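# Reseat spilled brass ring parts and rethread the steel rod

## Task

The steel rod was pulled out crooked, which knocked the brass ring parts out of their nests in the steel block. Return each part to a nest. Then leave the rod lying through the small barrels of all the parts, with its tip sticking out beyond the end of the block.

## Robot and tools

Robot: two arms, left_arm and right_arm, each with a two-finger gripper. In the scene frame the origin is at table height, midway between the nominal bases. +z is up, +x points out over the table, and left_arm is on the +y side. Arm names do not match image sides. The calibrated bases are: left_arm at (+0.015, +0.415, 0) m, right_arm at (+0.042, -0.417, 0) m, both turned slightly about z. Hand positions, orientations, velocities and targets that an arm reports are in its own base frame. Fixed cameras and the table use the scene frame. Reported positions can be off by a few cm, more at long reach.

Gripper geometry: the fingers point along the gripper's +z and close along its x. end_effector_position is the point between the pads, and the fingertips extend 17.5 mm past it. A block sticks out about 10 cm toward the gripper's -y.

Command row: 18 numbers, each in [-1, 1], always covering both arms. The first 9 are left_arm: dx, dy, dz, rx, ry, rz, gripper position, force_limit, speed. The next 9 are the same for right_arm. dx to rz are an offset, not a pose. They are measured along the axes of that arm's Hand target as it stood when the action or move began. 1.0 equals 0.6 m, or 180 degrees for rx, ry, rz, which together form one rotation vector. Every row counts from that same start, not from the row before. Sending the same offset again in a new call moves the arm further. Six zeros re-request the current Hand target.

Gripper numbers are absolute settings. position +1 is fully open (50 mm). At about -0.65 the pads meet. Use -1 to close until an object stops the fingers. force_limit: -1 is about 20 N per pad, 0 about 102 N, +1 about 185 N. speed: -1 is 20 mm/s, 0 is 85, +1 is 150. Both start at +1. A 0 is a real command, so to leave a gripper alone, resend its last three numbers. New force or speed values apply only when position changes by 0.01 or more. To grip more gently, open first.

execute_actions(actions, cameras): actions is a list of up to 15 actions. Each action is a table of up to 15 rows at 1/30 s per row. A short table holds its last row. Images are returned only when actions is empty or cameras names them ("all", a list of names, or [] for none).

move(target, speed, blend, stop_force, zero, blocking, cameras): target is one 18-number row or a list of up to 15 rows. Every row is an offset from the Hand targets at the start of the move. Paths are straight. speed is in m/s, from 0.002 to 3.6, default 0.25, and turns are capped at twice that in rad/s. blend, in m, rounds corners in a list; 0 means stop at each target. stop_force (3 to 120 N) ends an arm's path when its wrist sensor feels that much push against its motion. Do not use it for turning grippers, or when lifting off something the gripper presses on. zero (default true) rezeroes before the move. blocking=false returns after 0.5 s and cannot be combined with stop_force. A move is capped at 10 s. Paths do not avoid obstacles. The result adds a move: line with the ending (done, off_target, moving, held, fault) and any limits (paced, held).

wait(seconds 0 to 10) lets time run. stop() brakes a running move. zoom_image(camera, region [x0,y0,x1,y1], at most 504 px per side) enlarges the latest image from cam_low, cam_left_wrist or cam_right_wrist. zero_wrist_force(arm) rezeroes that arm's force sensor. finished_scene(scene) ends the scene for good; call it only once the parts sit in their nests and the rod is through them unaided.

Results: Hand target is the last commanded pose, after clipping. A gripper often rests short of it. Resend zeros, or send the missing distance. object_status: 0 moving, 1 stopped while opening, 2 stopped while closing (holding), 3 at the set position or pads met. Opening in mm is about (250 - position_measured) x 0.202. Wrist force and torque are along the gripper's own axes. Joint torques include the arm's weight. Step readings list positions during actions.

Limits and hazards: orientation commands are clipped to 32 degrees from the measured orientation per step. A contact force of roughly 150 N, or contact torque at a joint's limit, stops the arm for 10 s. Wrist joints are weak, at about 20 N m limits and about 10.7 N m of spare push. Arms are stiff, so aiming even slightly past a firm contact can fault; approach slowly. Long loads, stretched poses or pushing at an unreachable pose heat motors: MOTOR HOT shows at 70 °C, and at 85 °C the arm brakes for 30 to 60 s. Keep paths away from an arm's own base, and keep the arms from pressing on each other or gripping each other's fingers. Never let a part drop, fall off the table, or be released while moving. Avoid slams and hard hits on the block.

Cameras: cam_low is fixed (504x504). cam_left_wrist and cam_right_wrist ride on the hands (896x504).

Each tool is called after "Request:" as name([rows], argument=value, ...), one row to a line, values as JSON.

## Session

Request:
execute_actions(actions=[])

Scene clock: 0.00 s.
left_arm: end_effector_position=(+0.3659, -0.8214, +0.1480) position_measured=3 object_status=3 end_effector_quat_wxyz=(+0.659, +0.477, -0.581, -0.029) | right_arm: end_effector_position=(+0.5922, -0.3490, +0.2293) position_measured=3 object_status=3 end_effector_quat_wxyz=(+0.066, -0.405, +0.911, +0.023)
Joint positions: left_arm=[-1.015 -0.221 0.555 -2.489 -2.984 1.82] | right_arm=[2.756 -2.006 -1.309 -1.339 1.697 -2.79]
Joint velocities: within noise
Joint torques (N m): no reading
Wrist force (N): no reading
Wrist torque (N m): no reading
Wrist force, peak (N): no reading
Hand target: left_arm +0.3659, -0.8214, +0.1480; +0.659, +0.477, -0.581, -0.029 | right_arm +0.5922, -0.3490, +0.2293; +0.066, -0.405, +0.911, +0.023
Tool commands: left_gripper/position=+1.0 left_gripper/force_limit=+1.0 left_gripper/speed=+1.0 right_gripper/position=+1.0 right_gripper/force_limit=+1.0 right_gripper/speed=+1.0
camera_calibration:
cam_left_wrist: T_world_to_cam=[[0.338887, -0.583553, 0.737985, -0.707162], [-0.209817, 0.717769, 0.663916, 0.587895], [-0.917133, -0.379834, 0.120804, 0.136736], [0, 0, 0, 1]] pos_world=[0.488404, -0.782702, 0.115044]
cam_right_wrist: T_world_to_cam=[[-0.668416, -0.728447, -0.150285, 0.185291], [-0.727952, 0.599221, 0.333196, 0.578009], [-0.152661, 0.332114, -0.930803, 0.550129], [0, 0, 0, 1]] pos_world=[0.628598, -0.394086, 0.347318]

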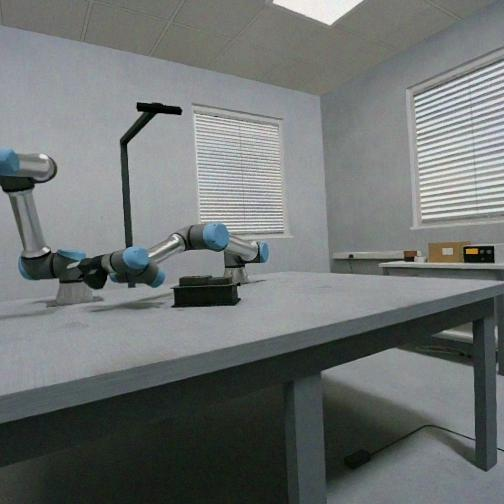

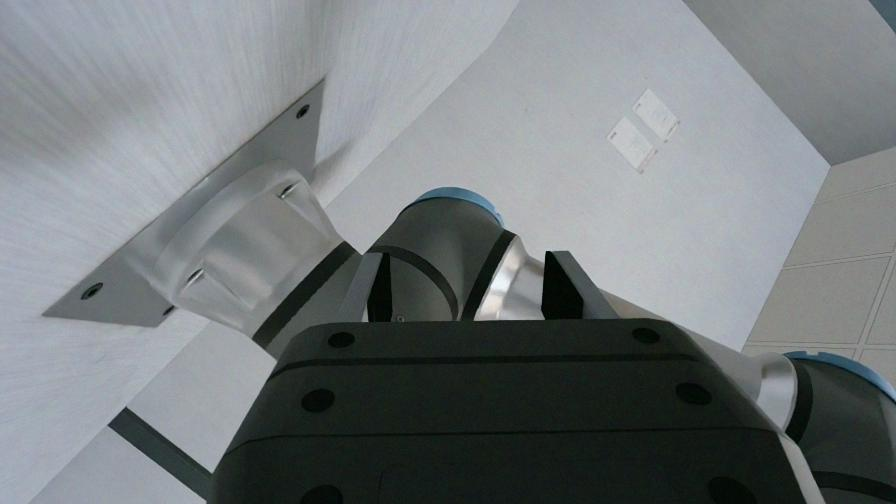

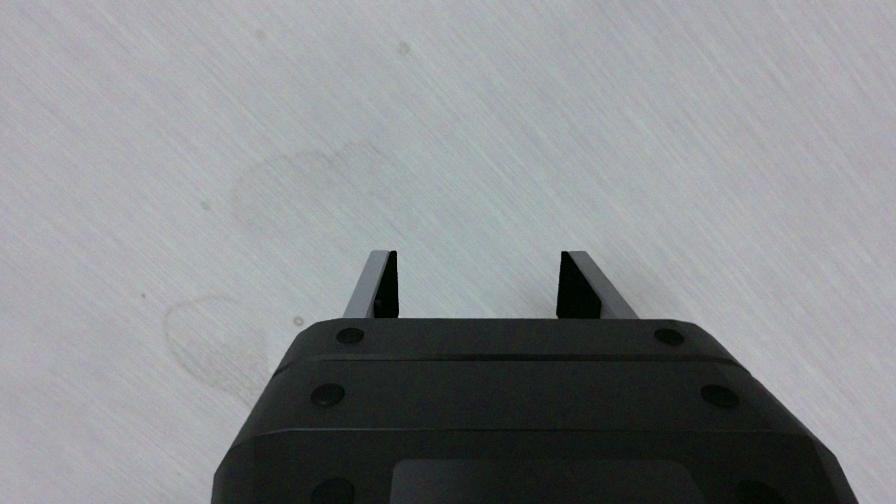

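Request:
move([
  [-0.013,0.346,-0.231,0,0,0,1,1,1,0,0,0,0,0,0,1,1,1],
  [-0.15,0.571,-0.505,0.273,-0.369,0.049,1,1,1,0,0,0,0,0,0,1,1,1],
], speed=0.4, blend=0.05, cameras=["all"])

Scene clock: 8.63 s.
left_arm: end_effector_position=(+0.4004, -0.4019, +0.3484) position_measured=3 object_status=3 end_effector_quat_wxyz=(+0.000, -0.559, +0.829, +0.001) | right_arm: end_effector_position=(+0.5922, -0.3490, +0.2293) position_measured=3 object_status=3 end_effector_quat_wxyz=(+0.066, -0.405, +0.911, +0.023)
Joint positions: left_arm=[-1.025 -1.427 1.365 -1.507 -1.571 2.501] | right_arm=[2.756 -2.006 -1.309 -1.339 1.697 -2.79]
Joint torques (N m): left_arm=[3.02 -26.06 -35.76 -6.27 0.64 1.78] | right_arm=[-0.15 47.09 26.68 3.49 0.16 -0.19]
Wrist force (N): left_arm=[0.8 3.1 0.8] | right_arm=[0.1 -0.2 -0.1]
Wrist torque (N m): left_arm=[0.49 0.39 -0.31] | right_arm=[-0.02 -0.02 0.00]
Wrist force, peak (N): left_arm=[2.9 4.2 0.4] | right_arm=[0.7 -0.3 0.1]
Hand target: left_arm +0.4005, -0.4019, +0.3484; +0.000, -0.559, +0.829, +0.001 | right_arm +0.5922, -0.3490, +0.2293; +0.066, -0.405, +0.911, +0.023
Off the commanded pose: left_arm 0.000 m, 0 deg | right_arm 0.000 m, 0 deg.
move: done
camera_calibration:
cam_left_wrist: T_world_to_cam=[[-0.372763, -0.927766, 0.0172509, -0.224259], [-0.867597, 0.355062, 0.348147, 0.388754], [-0.329124, 0.114809, -0.937281, 0.635468], [0, 0, 0, 1]] pos_world=[0.462834, -0.41905, 0.464138]
cam_right_wrist: T_world_to_cam=[[-0.668416, -0.728447, -0.150285, 0.185291], [-0.727952, 0.599221, 0.333196, 0.578009], [-0.152661, 0.332114, -0.930803, 0.550129], [0, 0, 0, 1]] pos_world=[0.628598, -0.394086, 0.347318]

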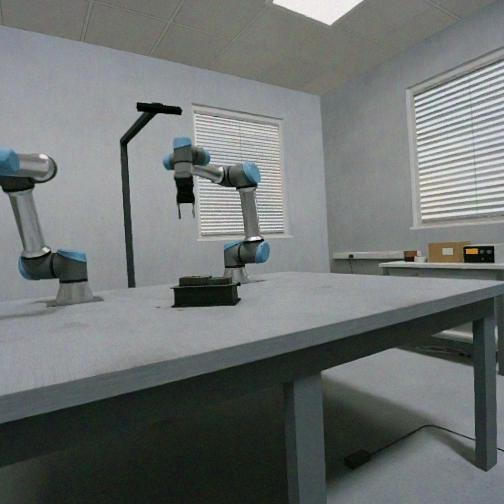

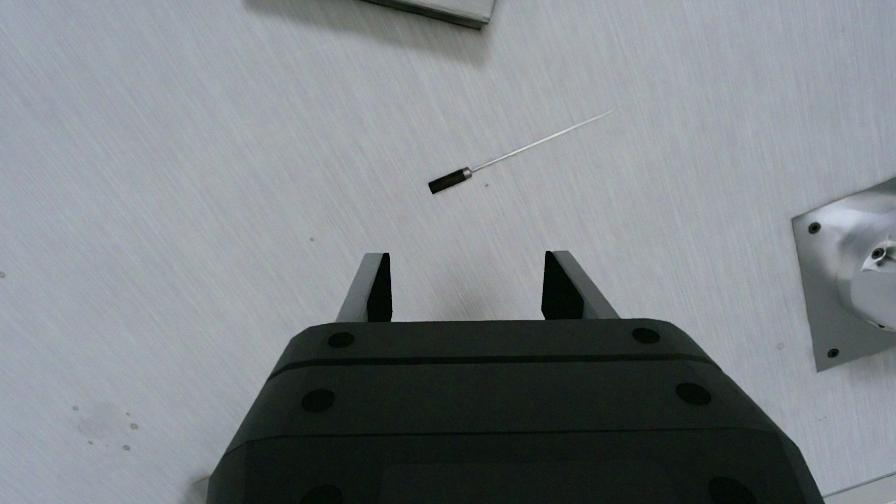

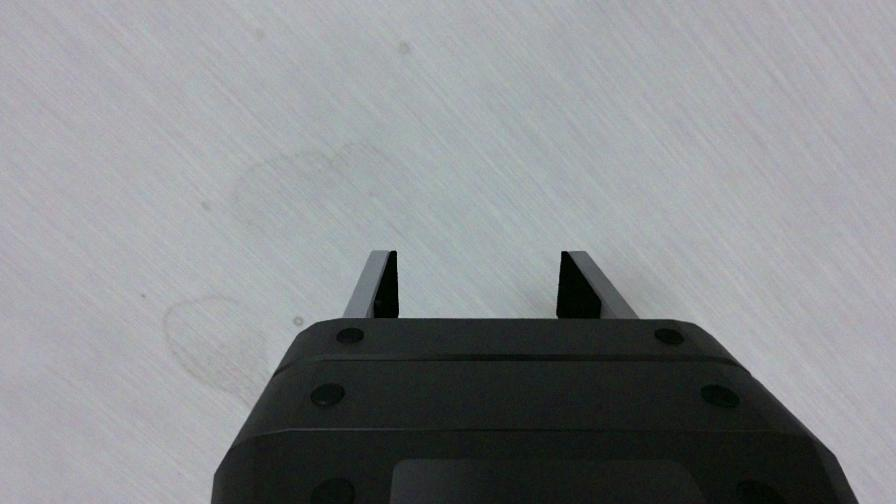

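Request:
move(target=[-0.02,-0.25,0,0,0,0,1,1,1,0,0,0,0,0,0,1,1,1], speed=0.3, cameras=["cam_left_wrist"])

Scene clock: 10.03 s.
left_arm: end_effector_position=(+0.5439, -0.4470, +0.3482) position_measured=3 object_status=3 end_effector_quat_wxyz=(+0.000, -0.559, +0.829, +0.001) | right_arm: end_effector_position=(+0.5922, -0.3490, +0.2293) position_measured=3 object_status=3 end_effector_quat_wxyz=(+0.066, -0.405, +0.911, +0.023)
Joint positions: left_arm=[-0.879 -1.063 0.874 -1.38 -1.57 2.647] | right_arm=[2.756 -2.006 -1.309 -1.339 1.697 -2.79]
Joint torques (N m): left_arm=[0.15 -44.53 -32.06 -5.87 0.21 -0.92] | right_arm=[0.35 48.1 26.67 3.38 -0.11 -0.09]
Wrist force (N): left_arm=[0.8 3.1 0.5] | right_arm=[0.4 0.1 0.2]
Wrist torque (N m): left_arm=[0.49 0.40 -0.39] | right_arm=[0.01 -0.06 0.00]
Wrist force, peak (N): left_arm=[1.3 7.2 0.4] | right_arm=[0.7 0.0 0.1]
Hand target: left_arm +0.5440, -0.4470, +0.3482; +0.000, -0.559, +0.829, +0.001 | right_arm +0.5922, -0.3490, +0.2293; +0.066, -0.405, +0.911, +0.023
Off the commanded pose: left_arm 0.000 m, 0 deg | right_arm 0.000 m, 0 deg.
move: done
camera_calibration:
cam_left_wrist: T_world_to_cam=[[-0.372807, -0.927751, 0.0171292, -0.212519], [-0.867614, 0.355068, 0.348099, 0.529337], [-0.329031, 0.114912, -0.937301, 0.687782], [0, 0, 0, 1]] pos_world=[0.606334, -0.46415, 0.464038]
Images, in order (width x height): cam_left_wrist 896x504.

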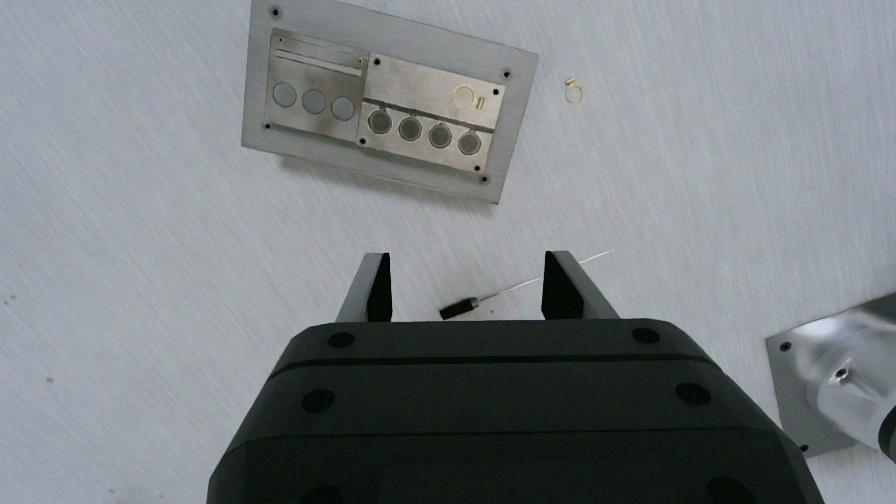

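Request:
zoom_image(camera="cam_left_wrist", region=[240, 0, 600, 210])

Scaled by 1.400 from the camera's 896x504 image, which has a finer 1280x720 frame.

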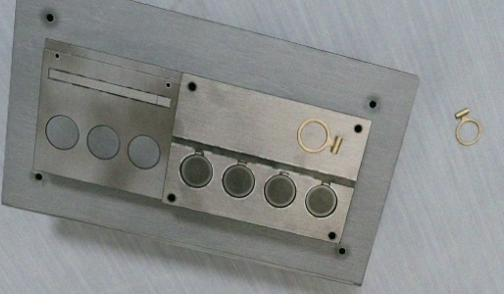

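Request:
zoom_image(camera="cam_left_wrist", region=[0, 200, 300, 504])

Request:
zoom_image(camera="cam_left_wrist", region=[500, 0, 896, 300])

Request:
zoom_image(camera="cam_left_wrist", region=[350, 40, 600, 190])

Request:
move(target=[-0.15,-0.25,-0.1,0,0,0,1,1,1,-0.2,0.2,-0.25,0,0,0,1,1,1], speed=0.3, cameras=["all"])

Scaled by 1.658 from the camera's 896x504 image, which has a finer 1280x720 frame.

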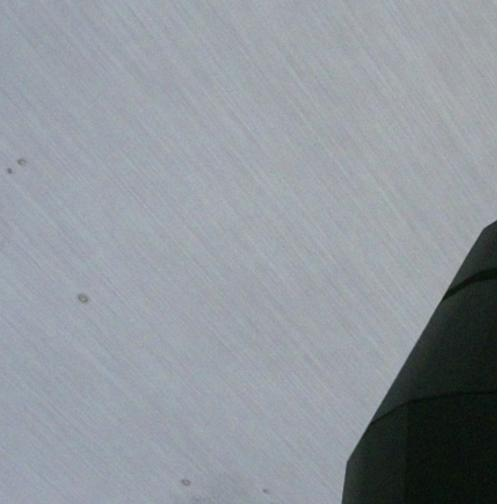

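Scaled by 1.273 from the camera's 896x504 image, which has a finer 1280x720 frame.

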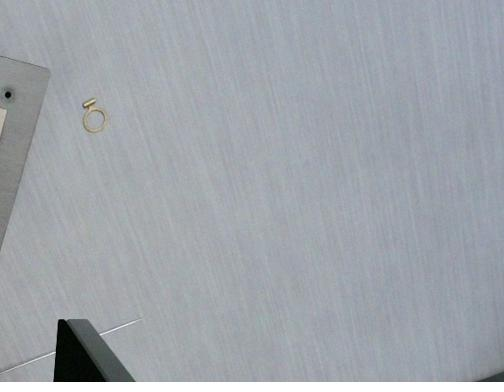

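Scaled by 2.016 from the camera's 896x504 image, which has a finer 1280x720 frame.

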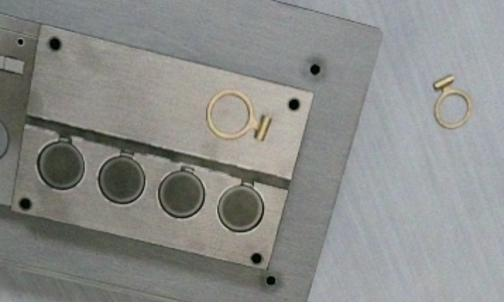

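Scene clock: 13.40 s.
left_arm: end_effector_position=(+0.7158, -0.4193, +0.4073) position_measured=3 object_status=3 end_effector_quat_wxyz=(+0.046, -0.556, +0.824, -0.100) | right_arm: end_effector_position=(+0.5675, -0.1946, +0.3931) position_measured=3 object_status=3 end_effector_quat_wxyz=(+0.066, -0.405, +0.911, +0.023)
Joint positions: left_arm=[-0.702 -0.639 0.035 -1.185 -1.538 2.828] | right_arm=[2.987 -1.765 -1.219 -1.643 1.68 -2.558]
Joint torques (N m): left_arm=[3.57 -62.94 -30.77 -4.62 -0.88 -1.73] | right_arm=[-2.75 25 24.57 3.94 1.29 -0.2]
Wrist force (N): left_arm=[0.5 3.1 0.7] | right_arm=[0.6 -0.1 0.0]
Wrist torque (N m): left_arm=[0.50 0.43 -0.50] | right_arm=[-0.02 -0.11 -0.02]
Wrist force, peak (N): left_arm=[2.4 5.7 1.6] | right_arm=[2.2 -1.9 2.7]
Hand target: left_arm +0.7169, -0.4199, +0.4082; +0.000, -0.559, +0.829, +0.001 | right_arm +0.5675, -0.1945, +0.3931; +0.066, -0.405, +0.911, +0.023
Off the commanded pose: left_arm 0.002 m, 13 deg | right_arm 0.000 m, 0 deg.
elbow stopped short (left arm): the move would have taken joint 3 (elbow) straighter than the controller allows.
move: off_target (left_arm)
camera_calibration:
cam_left_wrist: T_world_to_cam=[[-0.379868, -0.923437, 0.0544515, -0.132104], [-0.913319, 0.383745, 0.136335, 0.779053], [-0.146792, 0.00205755, -0.989165, 0.639775], [0, 0, 0, 1]] pos_world=[0.755255, -0.422264, 0.533825]
cam_right_wrist: T_world_to_cam=[[-0.668331, -0.728536, -0.15023, 0.305909], [-0.728052, 0.599225, 0.332973, 0.41312], [-0.152561, 0.331911, -0.930892, 0.647464], [0, 0, 0, 1]] pos_world=[0.603998, -0.239586, 0.511118]

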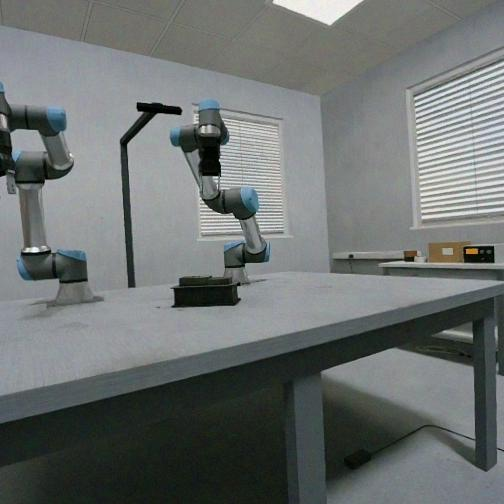

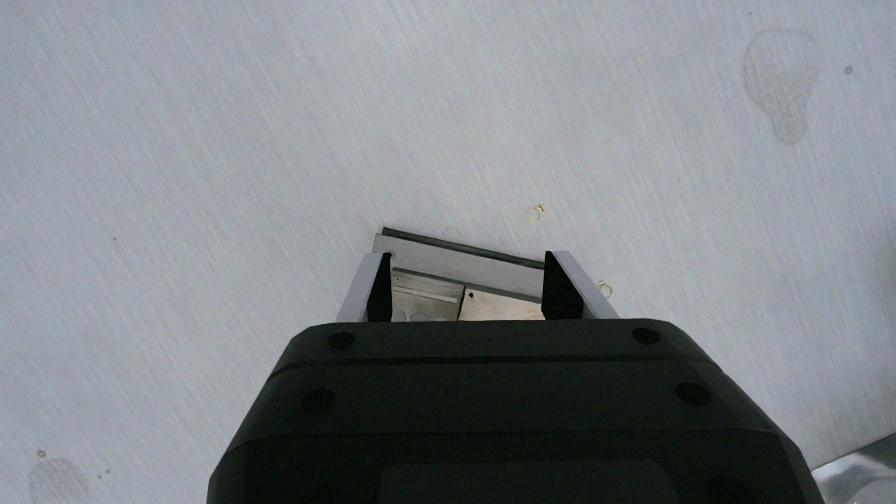

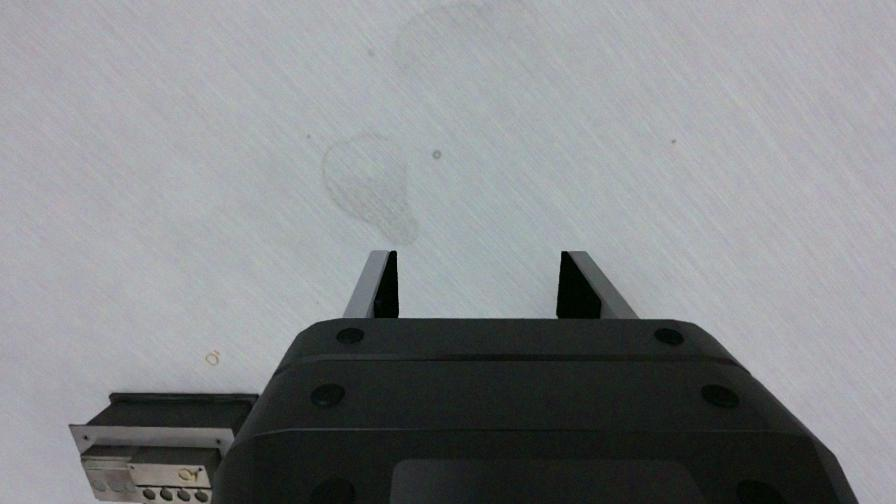

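Request:
zoom_image(camera="cam_left_wrist", region=[500, 190, 620, 310])

Scaled by 4.200 from the camera's 896x504 image, which has a finer 1280x720 frame.

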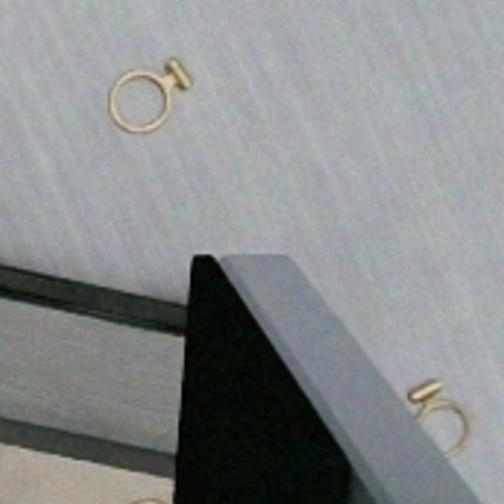

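Request:
move(target=[0.168,0.157,0.347,0,0,0.607,0.32,-1,-1,0,0,0,0,0,0,1,1,1], speed=0.35, cameras=["cam_left_wrist"])

Scene clock: 18.17 s.
left_arm: end_effector_position=(+0.5916, -0.4778, +0.1998) position_measured=105 object_status=3 end_effector_quat_wxyz=(-0.001, +0.352, +0.936, +0.001) | right_arm: end_effector_position=(+0.5675, -0.1945, +0.3931) position_measured=3 object_status=3 end_effector_quat_wxyz=(+0.066, -0.405, +0.911, +0.023)
Joint positions: left_arm=[-0.856 -0.915 1.018 -1.672 -1.57 4.577] | right_arm=[2.987 -1.765 -1.219 -1.643 1.681 -2.558]
Joint torques (N m): left_arm=[6.95 -67.41 -35.56 -0.46 -0.98 1.37] | right_arm=[7.75 22.36 34.28 1.35 2.47 1.45]
Wrist force (N): left_arm=[0.8 3.1 0.5] | right_arm=[0.5 -0.1 -0.3]
Wrist torque (N m): left_arm=[0.50 0.40 -0.40] | right_arm=[-0.01 -0.09 -0.02]
Wrist force, peak (N): left_arm=[0.7 3.7 0.8] | right_arm=[0.8 0.1 0.0]
Hand target: left_arm +0.5916, -0.4777, +0.1999; -0.001, +0.353, +0.936, +0.001 | right_arm +0.5675, -0.1945, +0.3931; +0.066, -0.405, +0.911, +0.023
Off the commanded pose: left_arm 0.000 m, 0 deg | right_arm 0.000 m, 0 deg.
move: done
camera_calibration:
cam_left_wrist: T_world_to_cam=[[-0.752957, 0.657768, 0.0199178, 0.761105], [0.622025, 0.70151, 0.347805, -0.0824228], [0.214802, 0.274271, -0.937355, 0.322325], [0, 0, 0, 1]] pos_world=[0.555112, -0.531214, 0.315641]
Images, in order (width x height): cam_left_wrist 896x504.

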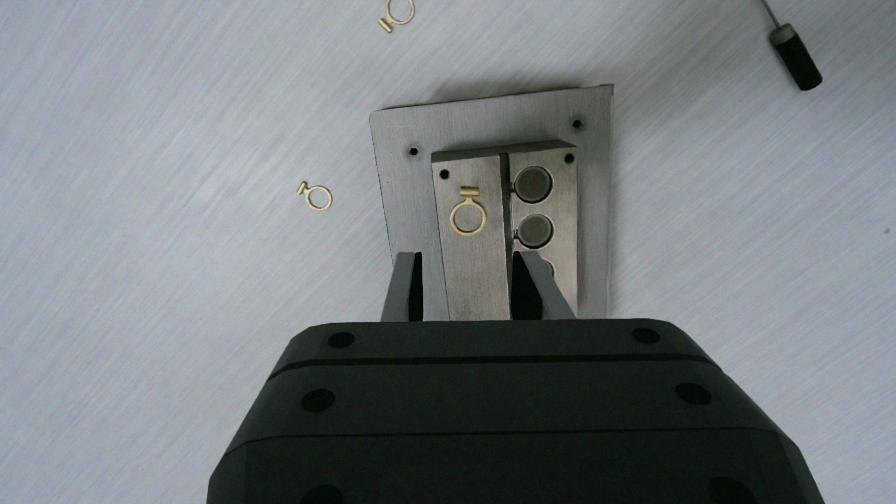

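Request:
move(target=[0.0077,0.001,0.098,0,0,0,0.32,-1,-1,0,0,0,0,0,0,1,1,1], speed=0.15, cameras=["cam_left_wrist"])

Request:
zoom_image(camera="cam_left_wrist", region=[380, 180, 560, 320])

Scene clock: 19.67 s.
left_arm: end_effector_position=(+0.5885, -0.4741, +0.1411) position_measured=105 object_status=3 end_effector_quat_wxyz=(-0.001, +0.353, +0.936, +0.001) | right_arm: end_effector_position=(+0.5675, -0.1945, +0.3931) position_measured=3 object_status=3 end_effector_quat_wxyz=(+0.066, -0.405, +0.911, +0.023)
Joint positions: left_arm=[-0.856 -0.9 1.145 -1.814 -1.57 4.577] | right_arm=[2.987 -1.765 -1.219 -1.643 1.681 -2.558]
Joint torques (N m): left_arm=[4.29 -70.08 -31.06 -1.54 0.71 0.7] | right_arm=[7.73 22.27 34.85 1.29 2.36 1.41]
Wrist force (N): left_arm=[1.0 3.0 0.8] | right_arm=[0.4 0.0 -0.2]
Wrist torque (N m): left_arm=[0.49 0.36 -0.39] | right_arm=[0.01 -0.07 -0.02]
Wrist force, peak (N): left_arm=[1.0 3.0 3.0] | right_arm=[0.5 -0.6 0.2]
Hand target: left_arm +0.5885, -0.4741, +0.1412; -0.001, +0.353, +0.936, +0.001 | right_arm +0.5675, -0.1945, +0.3931; +0.066, -0.405, +0.911, +0.023
Off the commanded pose: left_arm 0.000 m, 0 deg | right_arm 0.000 m, 0 deg.
move: done
camera_calibration:
cam_left_wrist: T_world_to_cam=[[-0.752839, 0.657898, 0.0200645, 0.757473], [0.622201, 0.701385, 0.347743, -0.0627864], [0.214707, 0.274279, -0.937375, 0.266922], [0, 0, 0, 1]] pos_world=[0.552012, -0.527514, 0.256841]
Images, in order (width x height): cam_left_wrist 896x504.

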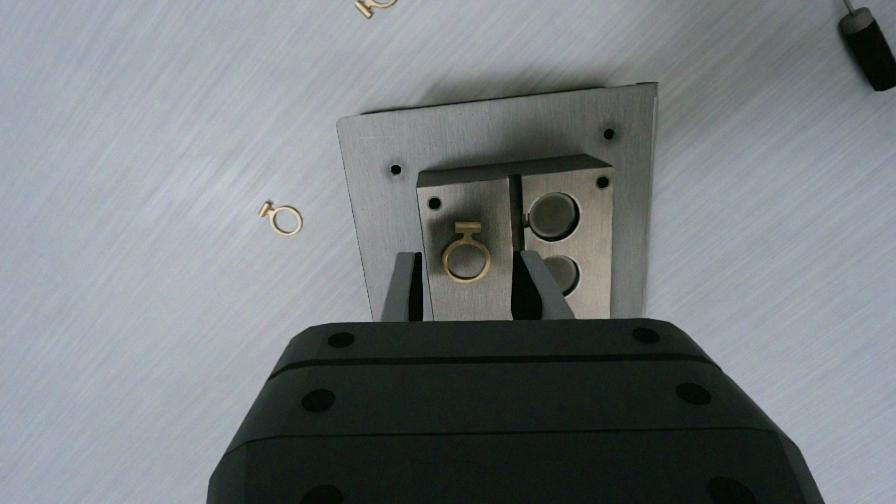

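Scaled by 2.800 from the camera's 896x504 image, which has a finer 1280x720 frame.

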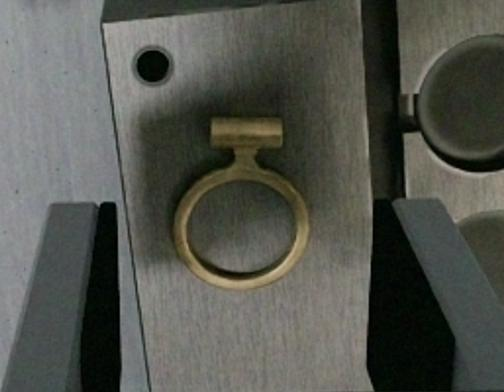

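Request:
move(target=[0.0008,0.0027,0.0317,0,0,0,0.32,-1,-1,0,0,0,0,0,0,1,1,1], speed=0.05, stop_force=6, cameras=["cam_left_wrist"])

Request:
zoom_image(camera="cam_left_wrist", region=[380, 180, 560, 320])

Scene clock: 29.17 s.
left_arm: end_effector_position=(+0.5892, -0.4725, +0.1221) position_measured=105 object_status=3 end_effector_quat_wxyz=(-0.001, +0.353, +0.936, +0.001) | right_arm: end_effector_position=(+0.5675, -0.1945, +0.3931) position_measured=3 object_status=3 end_effector_quat_wxyz=(+0.066, -0.405, +0.911, +0.023)
Joint positions: left_arm=[-0.854 -0.889 1.176 -1.856 -1.57 4.579] | right_arm=[2.987 -1.765 -1.219 -1.643 1.681 -2.558]
Joint torques (N m): left_arm=[-3.81 -70.17 -35.08 -0.31 0.66 -1.44] | right_arm=[6.88 22.81 34.7 1.29 2.72 1.52]
Wrist force (N): left_arm=[0.7 3.0 0.7] | right_arm=[0.5 0.0 -0.2]
Wrist torque (N m): left_arm=[0.50 0.41 -0.40] | right_arm=[0.01 -0.08 -0.02]
Wrist force, peak (N): left_arm=[0.8 3.2 1.4] | right_arm=[0.8 -0.1 0.2]
Hand target: left_arm +0.5892, -0.4726, +0.1221; -0.001, +0.353, +0.936, +0.001 | right_arm +0.5675, -0.1945, +0.3931; +0.066, -0.405, +0.911, +0.023
Off the commanded pose: left_arm 0.000 m, 0 deg | right_arm 0.000 m, 0 deg.
move: done
camera_calibration:
cam_left_wrist: T_world_to_cam=[[-0.752792, 0.657959, 0.0198621, 0.75738], [0.62219, 0.701369, 0.347794, -0.0577861], [0.214903, 0.274174, -0.937361, 0.248449], [0, 0, 0, 1]] pos_world=[0.552712, -0.525914, 0.237941]
Images, in order (width x height): cam_left_wrist 896x504.

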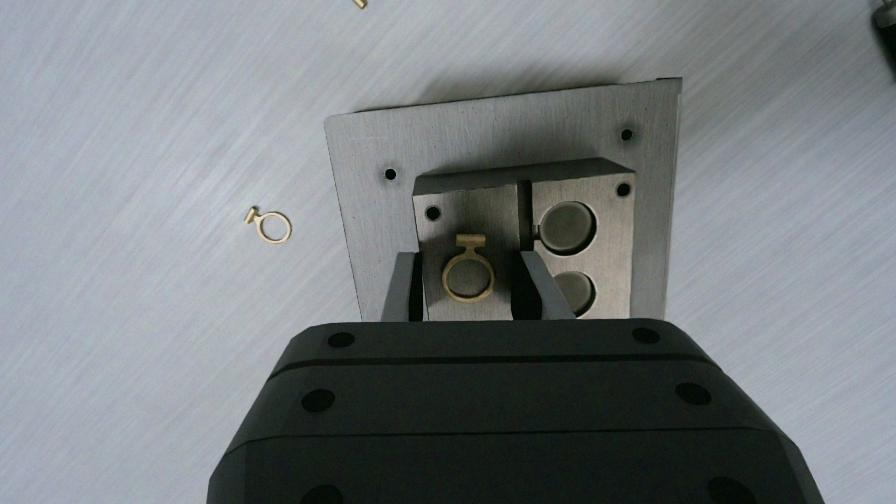

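Scaled by 2.800 from the camera's 896x504 image, which has a finer 1280x720 frame.

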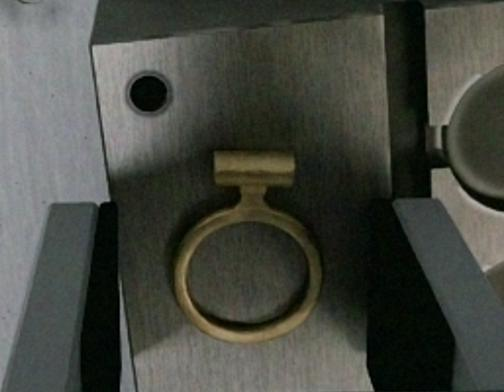

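Request:
move(target=[0.0005,0,0.0016,0,0,0,0.32,-1,-1,0,0,0,0,0,0,1,1,1], speed=0.01, stop_force=5)

Request:
move(target=[0,0,0,0,0,0,-1,-1,-1,0,0,0,0,0,0,1,1,1])

Request:
move(target=[0,0,-0.05,0,0,0,-1,-1,-1,0,0,0,0,0,0,1,1,1], speed=0.06, cameras=["cam_left_wrist"])

Request:
zoom_image(camera="cam_left_wrist", region=[380, 180, 560, 320])

Scene clock: 30.63 s.
left_arm: end_effector_position=(+0.5890, -0.4724, +0.1212) position_measured=105 object_status=3 end_effector_quat_wxyz=(-0.001, +0.353, +0.936, +0.001) | right_arm: end_effector_position=(+0.5675, -0.1945, +0.3931) position_measured=3 object_status=3 end_effector_quat_wxyz=(+0.066, -0.405, +0.911, +0.023)
Joint positions: left_arm=[-0.854 -0.889 1.178 -1.859 -1.57 4.579] | right_arm=[2.987 -1.765 -1.219 -1.643 1.681 -2.558]
Joint torques (N m): left_arm=[-5.34 -70.08 -18.57 -4.45 0.62 -1.74] | right_arm=[8.1 21.61 34.71 1.11 2.62 1.4]
Wrist force (N): left_arm=[0.7 2.8 0.6] | right_arm=[0.5 -0.1 0.1]
Wrist torque (N m): left_arm=[0.46 0.42 -0.39] | right_arm=[-0.02 -0.09 -0.02]
Wrist force, peak (N): left_arm=[0.9 3.3 0.8] | right_arm=[0.8 -0.1 0.0]
Hand target: left_arm +0.5890, -0.4724, +0.1212; -0.001, +0.353, +0.936, +0.001 | right_arm +0.5675, -0.1945, +0.3931; +0.066, -0.405, +0.911, +0.023
Off the commanded pose: left_arm 0.000 m, 0 deg | right_arm 0.000 m, 0 deg.
move: done

Scene clock: 31.47 s.
left_arm: end_effector_position=(+0.5890, -0.4724, +0.1212) position_measured=166 object_status=2 end_effector_quat_wxyz=(-0.001, +0.353, +0.936, +0.001) | right_arm: end_effector_position=(+0.5675, -0.1945, +0.3931) position_measured=3 object_status=3 end_effector_quat_wxyz=(+0.066, -0.405, +0.911, +0.023)
Joint positions: left_arm=[-0.854 -0.889 1.178 -1.859 -1.57 4.579] | right_arm=[2.987 -1.765 -1.219 -1.643 1.681 -2.558]
Joint torques (N m): left_arm=[-4.65 -70.09 -28.29 -1.73 0.59 -1.68] | right_arm=[8.76 22.25 34.16 1.11 2.65 1.32]
Wrist force (N): left_arm=[0.6 3.2 0.7] | right_arm=[0.2 -0.3 -0.2]
Wrist torque (N m): left_arm=[0.53 0.41 -0.40] | right_arm=[-0.04 -0.04 -0.02]
Wrist force, peak (N): left_arm=[0.8 3.2 0.7] | right_arm=[0.6 -0.1 0.1]
Hand target: left_arm +0.5890, -0.4724, +0.1212; -0.001, +0.353, +0.936, +0.001 | right_arm +0.5675, -0.1945, +0.3931; +0.066, -0.405, +0.911, +0.023
Off the commanded pose: left_arm 0.000 m, 0 deg | right_arm 0.000 m, 0 deg.
move: done

Scene clock: 32.27 s.
left_arm: end_effector_position=(+0.5890, -0.4724, +0.1515) position_measured=166 object_status=2 end_effector_quat_wxyz=(+0.000, +0.353, +0.936, +0.001) end_effector_velocity=(+0.000, +0.000, -0.002) end_effector_angular_velocity=(-0.001, -0.001, +0.001) | right_arm: end_effector_position=(+0.5675, -0.1945, +0.3931) position_measured=3 object_status=3 end_effector_quat_wxyz=(+0.066, -0.405, +0.911, +0.023)
Joint positions: left_arm=[-0.854 -0.908 1.132 -1.793 -1.57 4.579] | right_arm=[2.987 -1.765 -1.219 -1.643 1.681 -2.558]
Joint velocities: left_arm=[0 0.001 0.004 -0.006 0 0] | right_arm=[within noise]
Joint torques (N m): left_arm=[-5.86 -46.98 -12.01 -6.22 0.4 -1.81] | right_arm=[7.34 22.07 33.81 1.02 2.54 1.36]
Wrist force (N): left_arm=[0.9 3.0 1.0] | right_arm=[0.1 -0.1 0.2]
Wrist torque (N m): left_arm=[0.49 0.39 -0.40] | right_arm=[-0.03 -0.03 -0.02]
Wrist force, peak (N): left_arm=[0.7 3.2 1.8] | right_arm=[0.7 0.0 0.1]
Hand target: left_arm +0.5890, -0.4724, +0.1512; -0.001, +0.353, +0.936, +0.001 | right_arm +0.5675, -0.1945, +0.3931; +0.066, -0.405, +0.911, +0.023
Off the commanded pose: left_arm 0.000 m, 0 deg | right_arm 0.000 m, 0 deg.
move: done
camera_calibration:
cam_left_wrist: T_world_to_cam=[[-0.752834, 0.657918, 0.0196188, 0.756649], [0.622102, 0.701483, 0.347723, -0.0677948], [0.215011, 0.273983, -0.937392, 0.275777], [0, 0, 0, 1]] pos_world=[0.552512, -0.525814, 0.267241]
Images, in order (width x height): cam_left_wrist 896x504.

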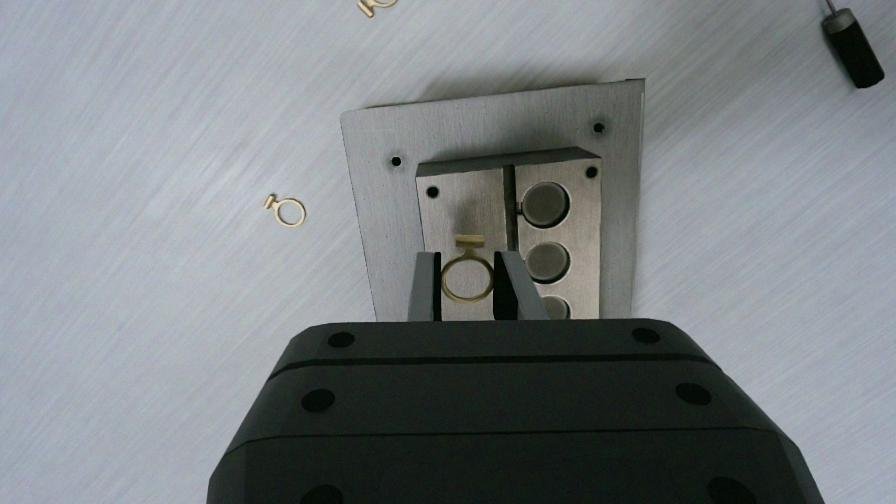

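Scaled by 2.800 from the camera's 896x504 image, which has a finer 1280x720 frame.

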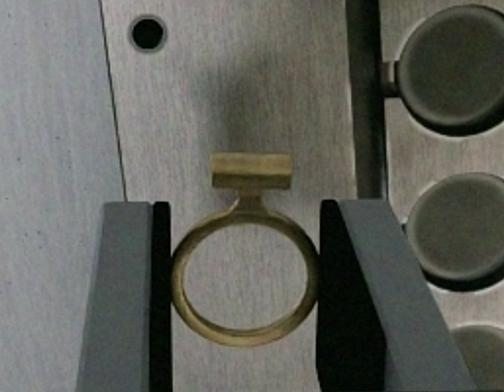

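Request:
move(target=[0.049,-0.030,0.0,0,0,-0.542,-1,-1,-1,0,0,0,0,0,0,1,1,1], speed=0.25)

Request:
move(target=[0,0,0.017,0,0,0,-1,-1,-1,0,0,0,0,0,0,1,1,1], speed=0.05, cameras=["cam_left_wrist"])

Request:
zoom_image(camera="cam_left_wrist", region=[380, 180, 560, 320])

Scene clock: 37.53 s.
left_arm: end_effector_position=(+0.5550, -0.4665, +0.1512) position_measured=166 object_status=2 end_effector_quat_wxyz=(+0.000, -0.471, +0.882, +0.001) | right_arm: end_effector_position=(+0.5675, -0.1945, +0.3931) position_measured=3 object_status=3 end_effector_quat_wxyz=(+0.066, -0.405, +0.911, +0.023)
Joint positions: left_arm=[-0.884 -0.983 1.256 -1.842 -1.57 2.846] | right_arm=[2.987 -1.765 -1.219 -1.643 1.681 -2.558]
Joint torques (N m): left_arm=[0.19 -49.87 -33.15 -4.25 0.65 -1.89] | right_arm=[7.95 22.86 34.58 1.14 2.5 1.41]
Wrist force (N): left_arm=[0.8 3.1 0.6] | right_arm=[0.5 -0.2 0.1]
Wrist torque (N m): left_arm=[0.50 0.40 -0.32] | right_arm=[-0.03 -0.08 -0.02]
Wrist force, peak (N): left_arm=[0.7 3.4 0.7] | right_arm=[0.7 0.0 0.3]
Hand target: left_arm +0.5550, -0.4665, +0.1512; +0.000, -0.472, +0.882, +0.001 | right_arm +0.5675, -0.1945, +0.3931; +0.066, -0.405, +0.911, +0.023
Off the commanded pose: left_arm 0.000 m, 0 deg | right_arm 0.000 m, 0 deg.
move: done

Scene clock: 38.27 s.
left_arm: end_effector_position=(+0.5550, -0.4665, +0.1408) position_measured=166 object_status=2 end_effector_quat_wxyz=(+0.000, -0.472, +0.882, +0.001) | right_arm: end_effector_position=(+0.5675, -0.1945, +0.3931) position_measured=3 object_status=3 end_effector_quat_wxyz=(+0.066, -0.405, +0.911, +0.023)
Joint positions: left_arm=[-0.884 -0.976 1.272 -1.865 -1.57 2.846] | right_arm=[2.987 -1.765 -1.219 -1.643 1.681 -2.558]
Joint torques (N m): left_arm=[6.08 -56.05 -30.46 -1.76 0.53 -1.75] | right_arm=[8.52 22.2 35.42 1.17 2.58 1.39]
Wrist force (N): left_arm=[0.5 3.2 0.7] | right_arm=[0.2 -0.2 0.0]
Wrist torque (N m): left_arm=[0.53 0.44 -0.31] | right_arm=[-0.03 -0.04 -0.02]
Wrist force, peak (N): left_arm=[0.8 3.3 1.1] | right_arm=[0.6 -0.1 -0.2]
Hand target: left_arm +0.5550, -0.4665, +0.1410; +0.000, -0.472, +0.882, +0.001 | right_arm +0.5675, -0.1945, +0.3931; +0.066, -0.405, +0.911, +0.023
Off the commanded pose: left_arm 0.000 m, 0 deg | right_arm 0.000 m, 0 deg.
move: done
camera_calibration:
cam_left_wrist: T_world_to_cam=[[-0.553167, -0.83289, 0.0173219, -0.0786117], [-0.777506, 0.523627, 0.348281, 0.646654], [-0.29915, 0.17919, -0.93723, 0.512567], [0, 0, 0, 1]] pos_world=[0.612626, -0.495927, 0.256537]
Images, in order (width x height): cam_left_wrist 896x504.

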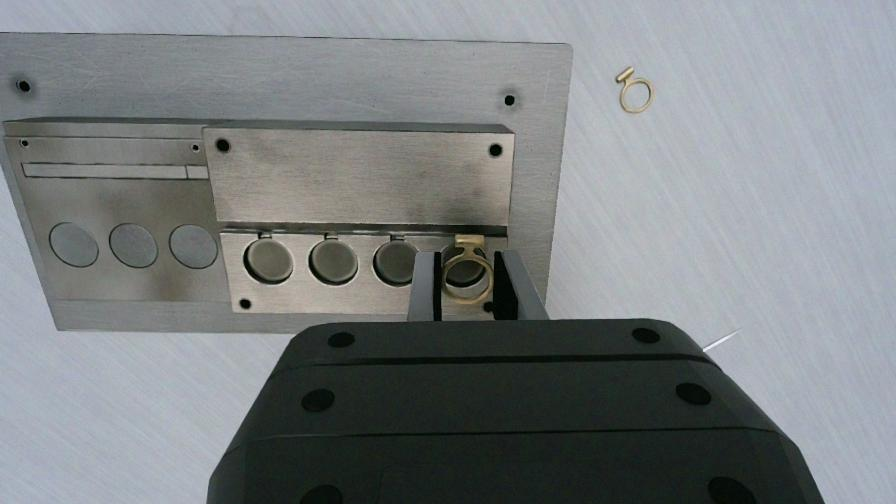

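Scaled by 2.800 from the camera's 896x504 image, which has a finer 1280x720 frame.

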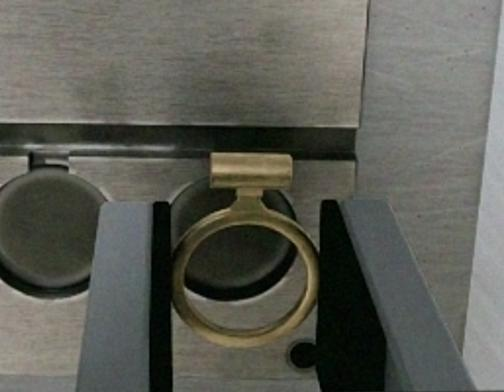

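Request:
move(target=[0,0.0025,0.0285,0,0,0,-1,-1,-1,0,0,0,0,0,0,1,1,1], speed=0.04, stop_force=4, cameras=["cam_left_wrist"])

Request:
zoom_image(camera="cam_left_wrist", region=[380, 180, 560, 320])

Scene clock: 40.53 s.
left_arm: end_effector_position=(+0.5538, -0.4657, +0.1239) position_measured=166 object_status=2 end_effector_quat_wxyz=(+0.000, -0.472, +0.882, +0.001) | right_arm: end_effector_position=(+0.5675, -0.1945, +0.3931) position_measured=3 object_status=3 end_effector_quat_wxyz=(+0.066, -0.405, +0.911, +0.023)
Joint positions: left_arm=[-0.885 -0.967 1.302 -1.905 -1.57 2.845] | right_arm=[2.987 -1.765 -1.219 -1.643 1.681 -2.558]
Joint torques (N m): left_arm=[-5.95 -67.06 -34.06 -0.45 0.04 -0.88] | right_arm=[7.96 22.8 35.37 1.07 2.73 1.45]
Wrist force (N): left_arm=[0.5 3.0 0.6] | right_arm=[0.6 0.0 0.2]
Wrist torque (N m): left_arm=[0.50 0.44 -0.32] | right_arm=[0.01 -0.10 -0.01]
Wrist force, peak (N): left_arm=[0.8 3.3 1.3] | right_arm=[0.6 0.3 -0.2]
Hand target: left_arm +0.5538, -0.4657, +0.1239; +0.000, -0.472, +0.882, +0.001 | right_arm +0.5675, -0.1945, +0.3931; +0.066, -0.405, +0.911, +0.023
Off the commanded pose: left_arm 0.000 m, 0 deg | right_arm 0.000 m, 0 deg.
move: done
camera_calibration:
cam_left_wrist: T_world_to_cam=[[-0.553143, -0.832904, 0.0174004, -0.0782735], [-0.777521, 0.523637, 0.348232, 0.651162], [-0.299155, 0.179093, -0.937247, 0.496167], [0, 0, 0, 1]] pos_world=[0.611426, -0.495027, 0.239638]
Images, in order (width x height): cam_left_wrist 896x504.

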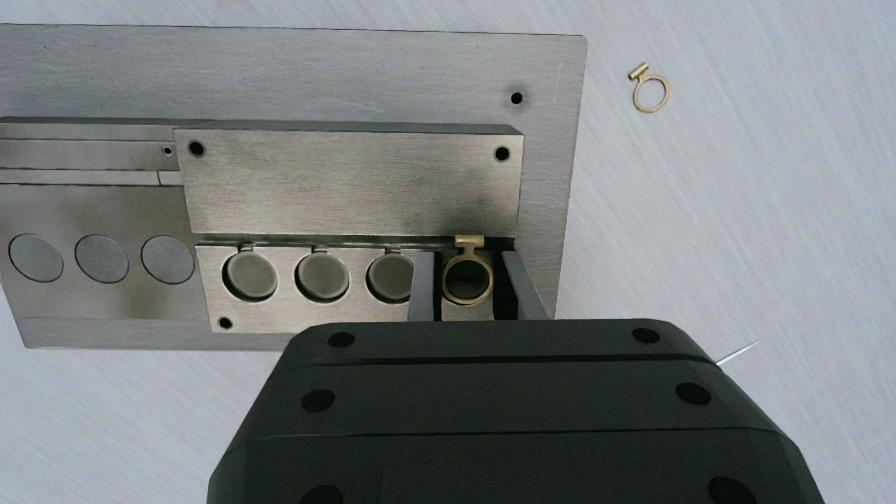

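Scaled by 2.800 from the camera's 896x504 image, which has a finer 1280x720 frame.

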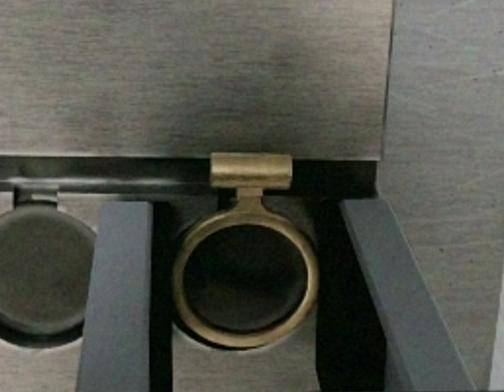

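Request:
move(target=[0,0.0004,0.0033,0,0,0,-1,-1,-1,0,0,0,0,0,0,1,1,1], speed=0.01, stop_force=3)

Request:
move(target=[0,0,0.006,0,0,0,-1,-1,-1,0,0,0,0,0,0,1,1,1], speed=0.005, stop_force=3, cameras=["cam_left_wrist"])

Request:
zoom_image(camera="cam_left_wrist", region=[380, 180, 560, 320])

Scene clock: 42.20 s.
left_arm: end_effector_position=(+0.5536, -0.4655, +0.1219) position_measured=166 object_status=2 end_effector_quat_wxyz=(+0.000, -0.472, +0.882, +0.001) | right_arm: end_effector_position=(+0.5675, -0.1945, +0.3931) position_measured=3 object_status=3 end_effector_quat_wxyz=(+0.066, -0.405, +0.911, +0.023)
Joint positions: left_arm=[-0.885 -0.965 1.306 -1.909 -1.57 2.845] | right_arm=[2.987 -1.765 -1.219 -1.643 1.681 -2.558]
Joint torques (N m): left_arm=[-5.99 -44.12 -21.27 -2.78 -0.23 -1.83] | right_arm=[8.11 23.93 34.68 1.28 2.51 1.24]
Wrist force (N): left_arm=[0.7 3.3 0.5] | right_arm=[0.5 0.0 -0.2]
Wrist torque (N m): left_arm=[0.54 0.40 -0.32] | right_arm=[0.00 -0.09 -0.02]
Wrist force, peak (N): left_arm=[0.8 3.3 0.6] | right_arm=[0.7 -0.1 -0.3]
Hand target: left_arm +0.5536, -0.4655, +0.1219; +0.000, -0.472, +0.882, +0.001 | right_arm +0.5675, -0.1945, +0.3931; +0.066, -0.405, +0.911, +0.023
Off the commanded pose: left_arm 0.000 m, 0 deg | right_arm 0.000 m, 0 deg.
move: done

Scene clock: 43.70 s.
left_arm: end_effector_position=(+0.5536, -0.4655, +0.1206) position_measured=166 object_status=2 end_effector_quat_wxyz=(+0.000, -0.472, +0.882, +0.001) | right_arm: end_effector_position=(+0.5675, -0.1945, +0.3931) position_measured=3 object_status=3 end_effector_quat_wxyz=(+0.066, -0.405, +0.911, +0.023)
Joint positions: left_arm=[-0.885 -0.964 1.307 -1.912 -1.57 2.845] | right_arm=[2.987 -1.765 -1.219 -1.643 1.681 -2.558]
Joint torques (N m): left_arm=[-5.63 -63.94 -33.4 -0.45 -0.3 -1.82] | right_arm=[7.82 22.69 35.15 1.25 2.6 1.34]
Wrist force (N): left_arm=[0.2 5.0 -2.8] | right_arm=[0.3 0.2 -0.1]
Wrist torque (N m): left_arm=[0.55 0.42 -0.31] | right_arm=[0.02 -0.06 -0.02]
Wrist force, peak (N): left_arm=[-0.4 7.6 -10.2] | right_arm=[0.5 -0.3 -0.4]
Hand target: left_arm +0.5536, -0.4655, +0.1206; +0.000, -0.472, +0.882, +0.001 (not the last commanded pose) | right_arm +0.5675, -0.1945, +0.3931; +0.066, -0.405, +0.911, +0.023
Off the commanded pose: left_arm 0.002 m, 0 deg | right_arm 0.000 m, 0 deg.
move: contact (left_arm)
camera_calibration:
cam_left_wrist: T_world_to_cam=[[-0.553208, -0.832861, 0.0174285, -0.0781908], [-0.777485, 0.523713, 0.348198, 0.652092], [-0.299128, 0.179075, -0.937259, 0.493067], [0, 0, 0, 1]] pos_world=[0.611226, -0.494927, 0.236438]
Images, in order (width x height): cam_left_wrist 896x504.

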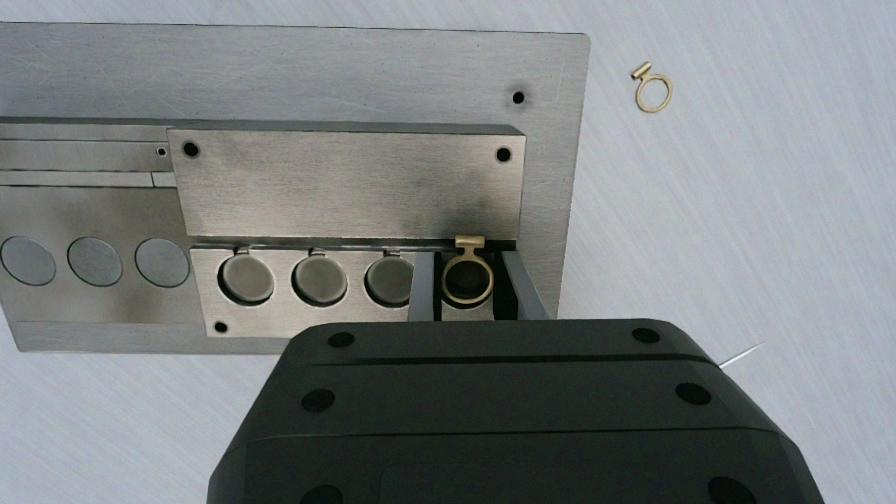

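Scaled by 2.800 from the camera's 896x504 image, which has a finer 1280x720 frame.

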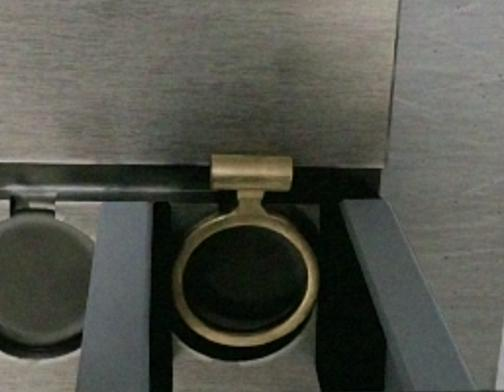

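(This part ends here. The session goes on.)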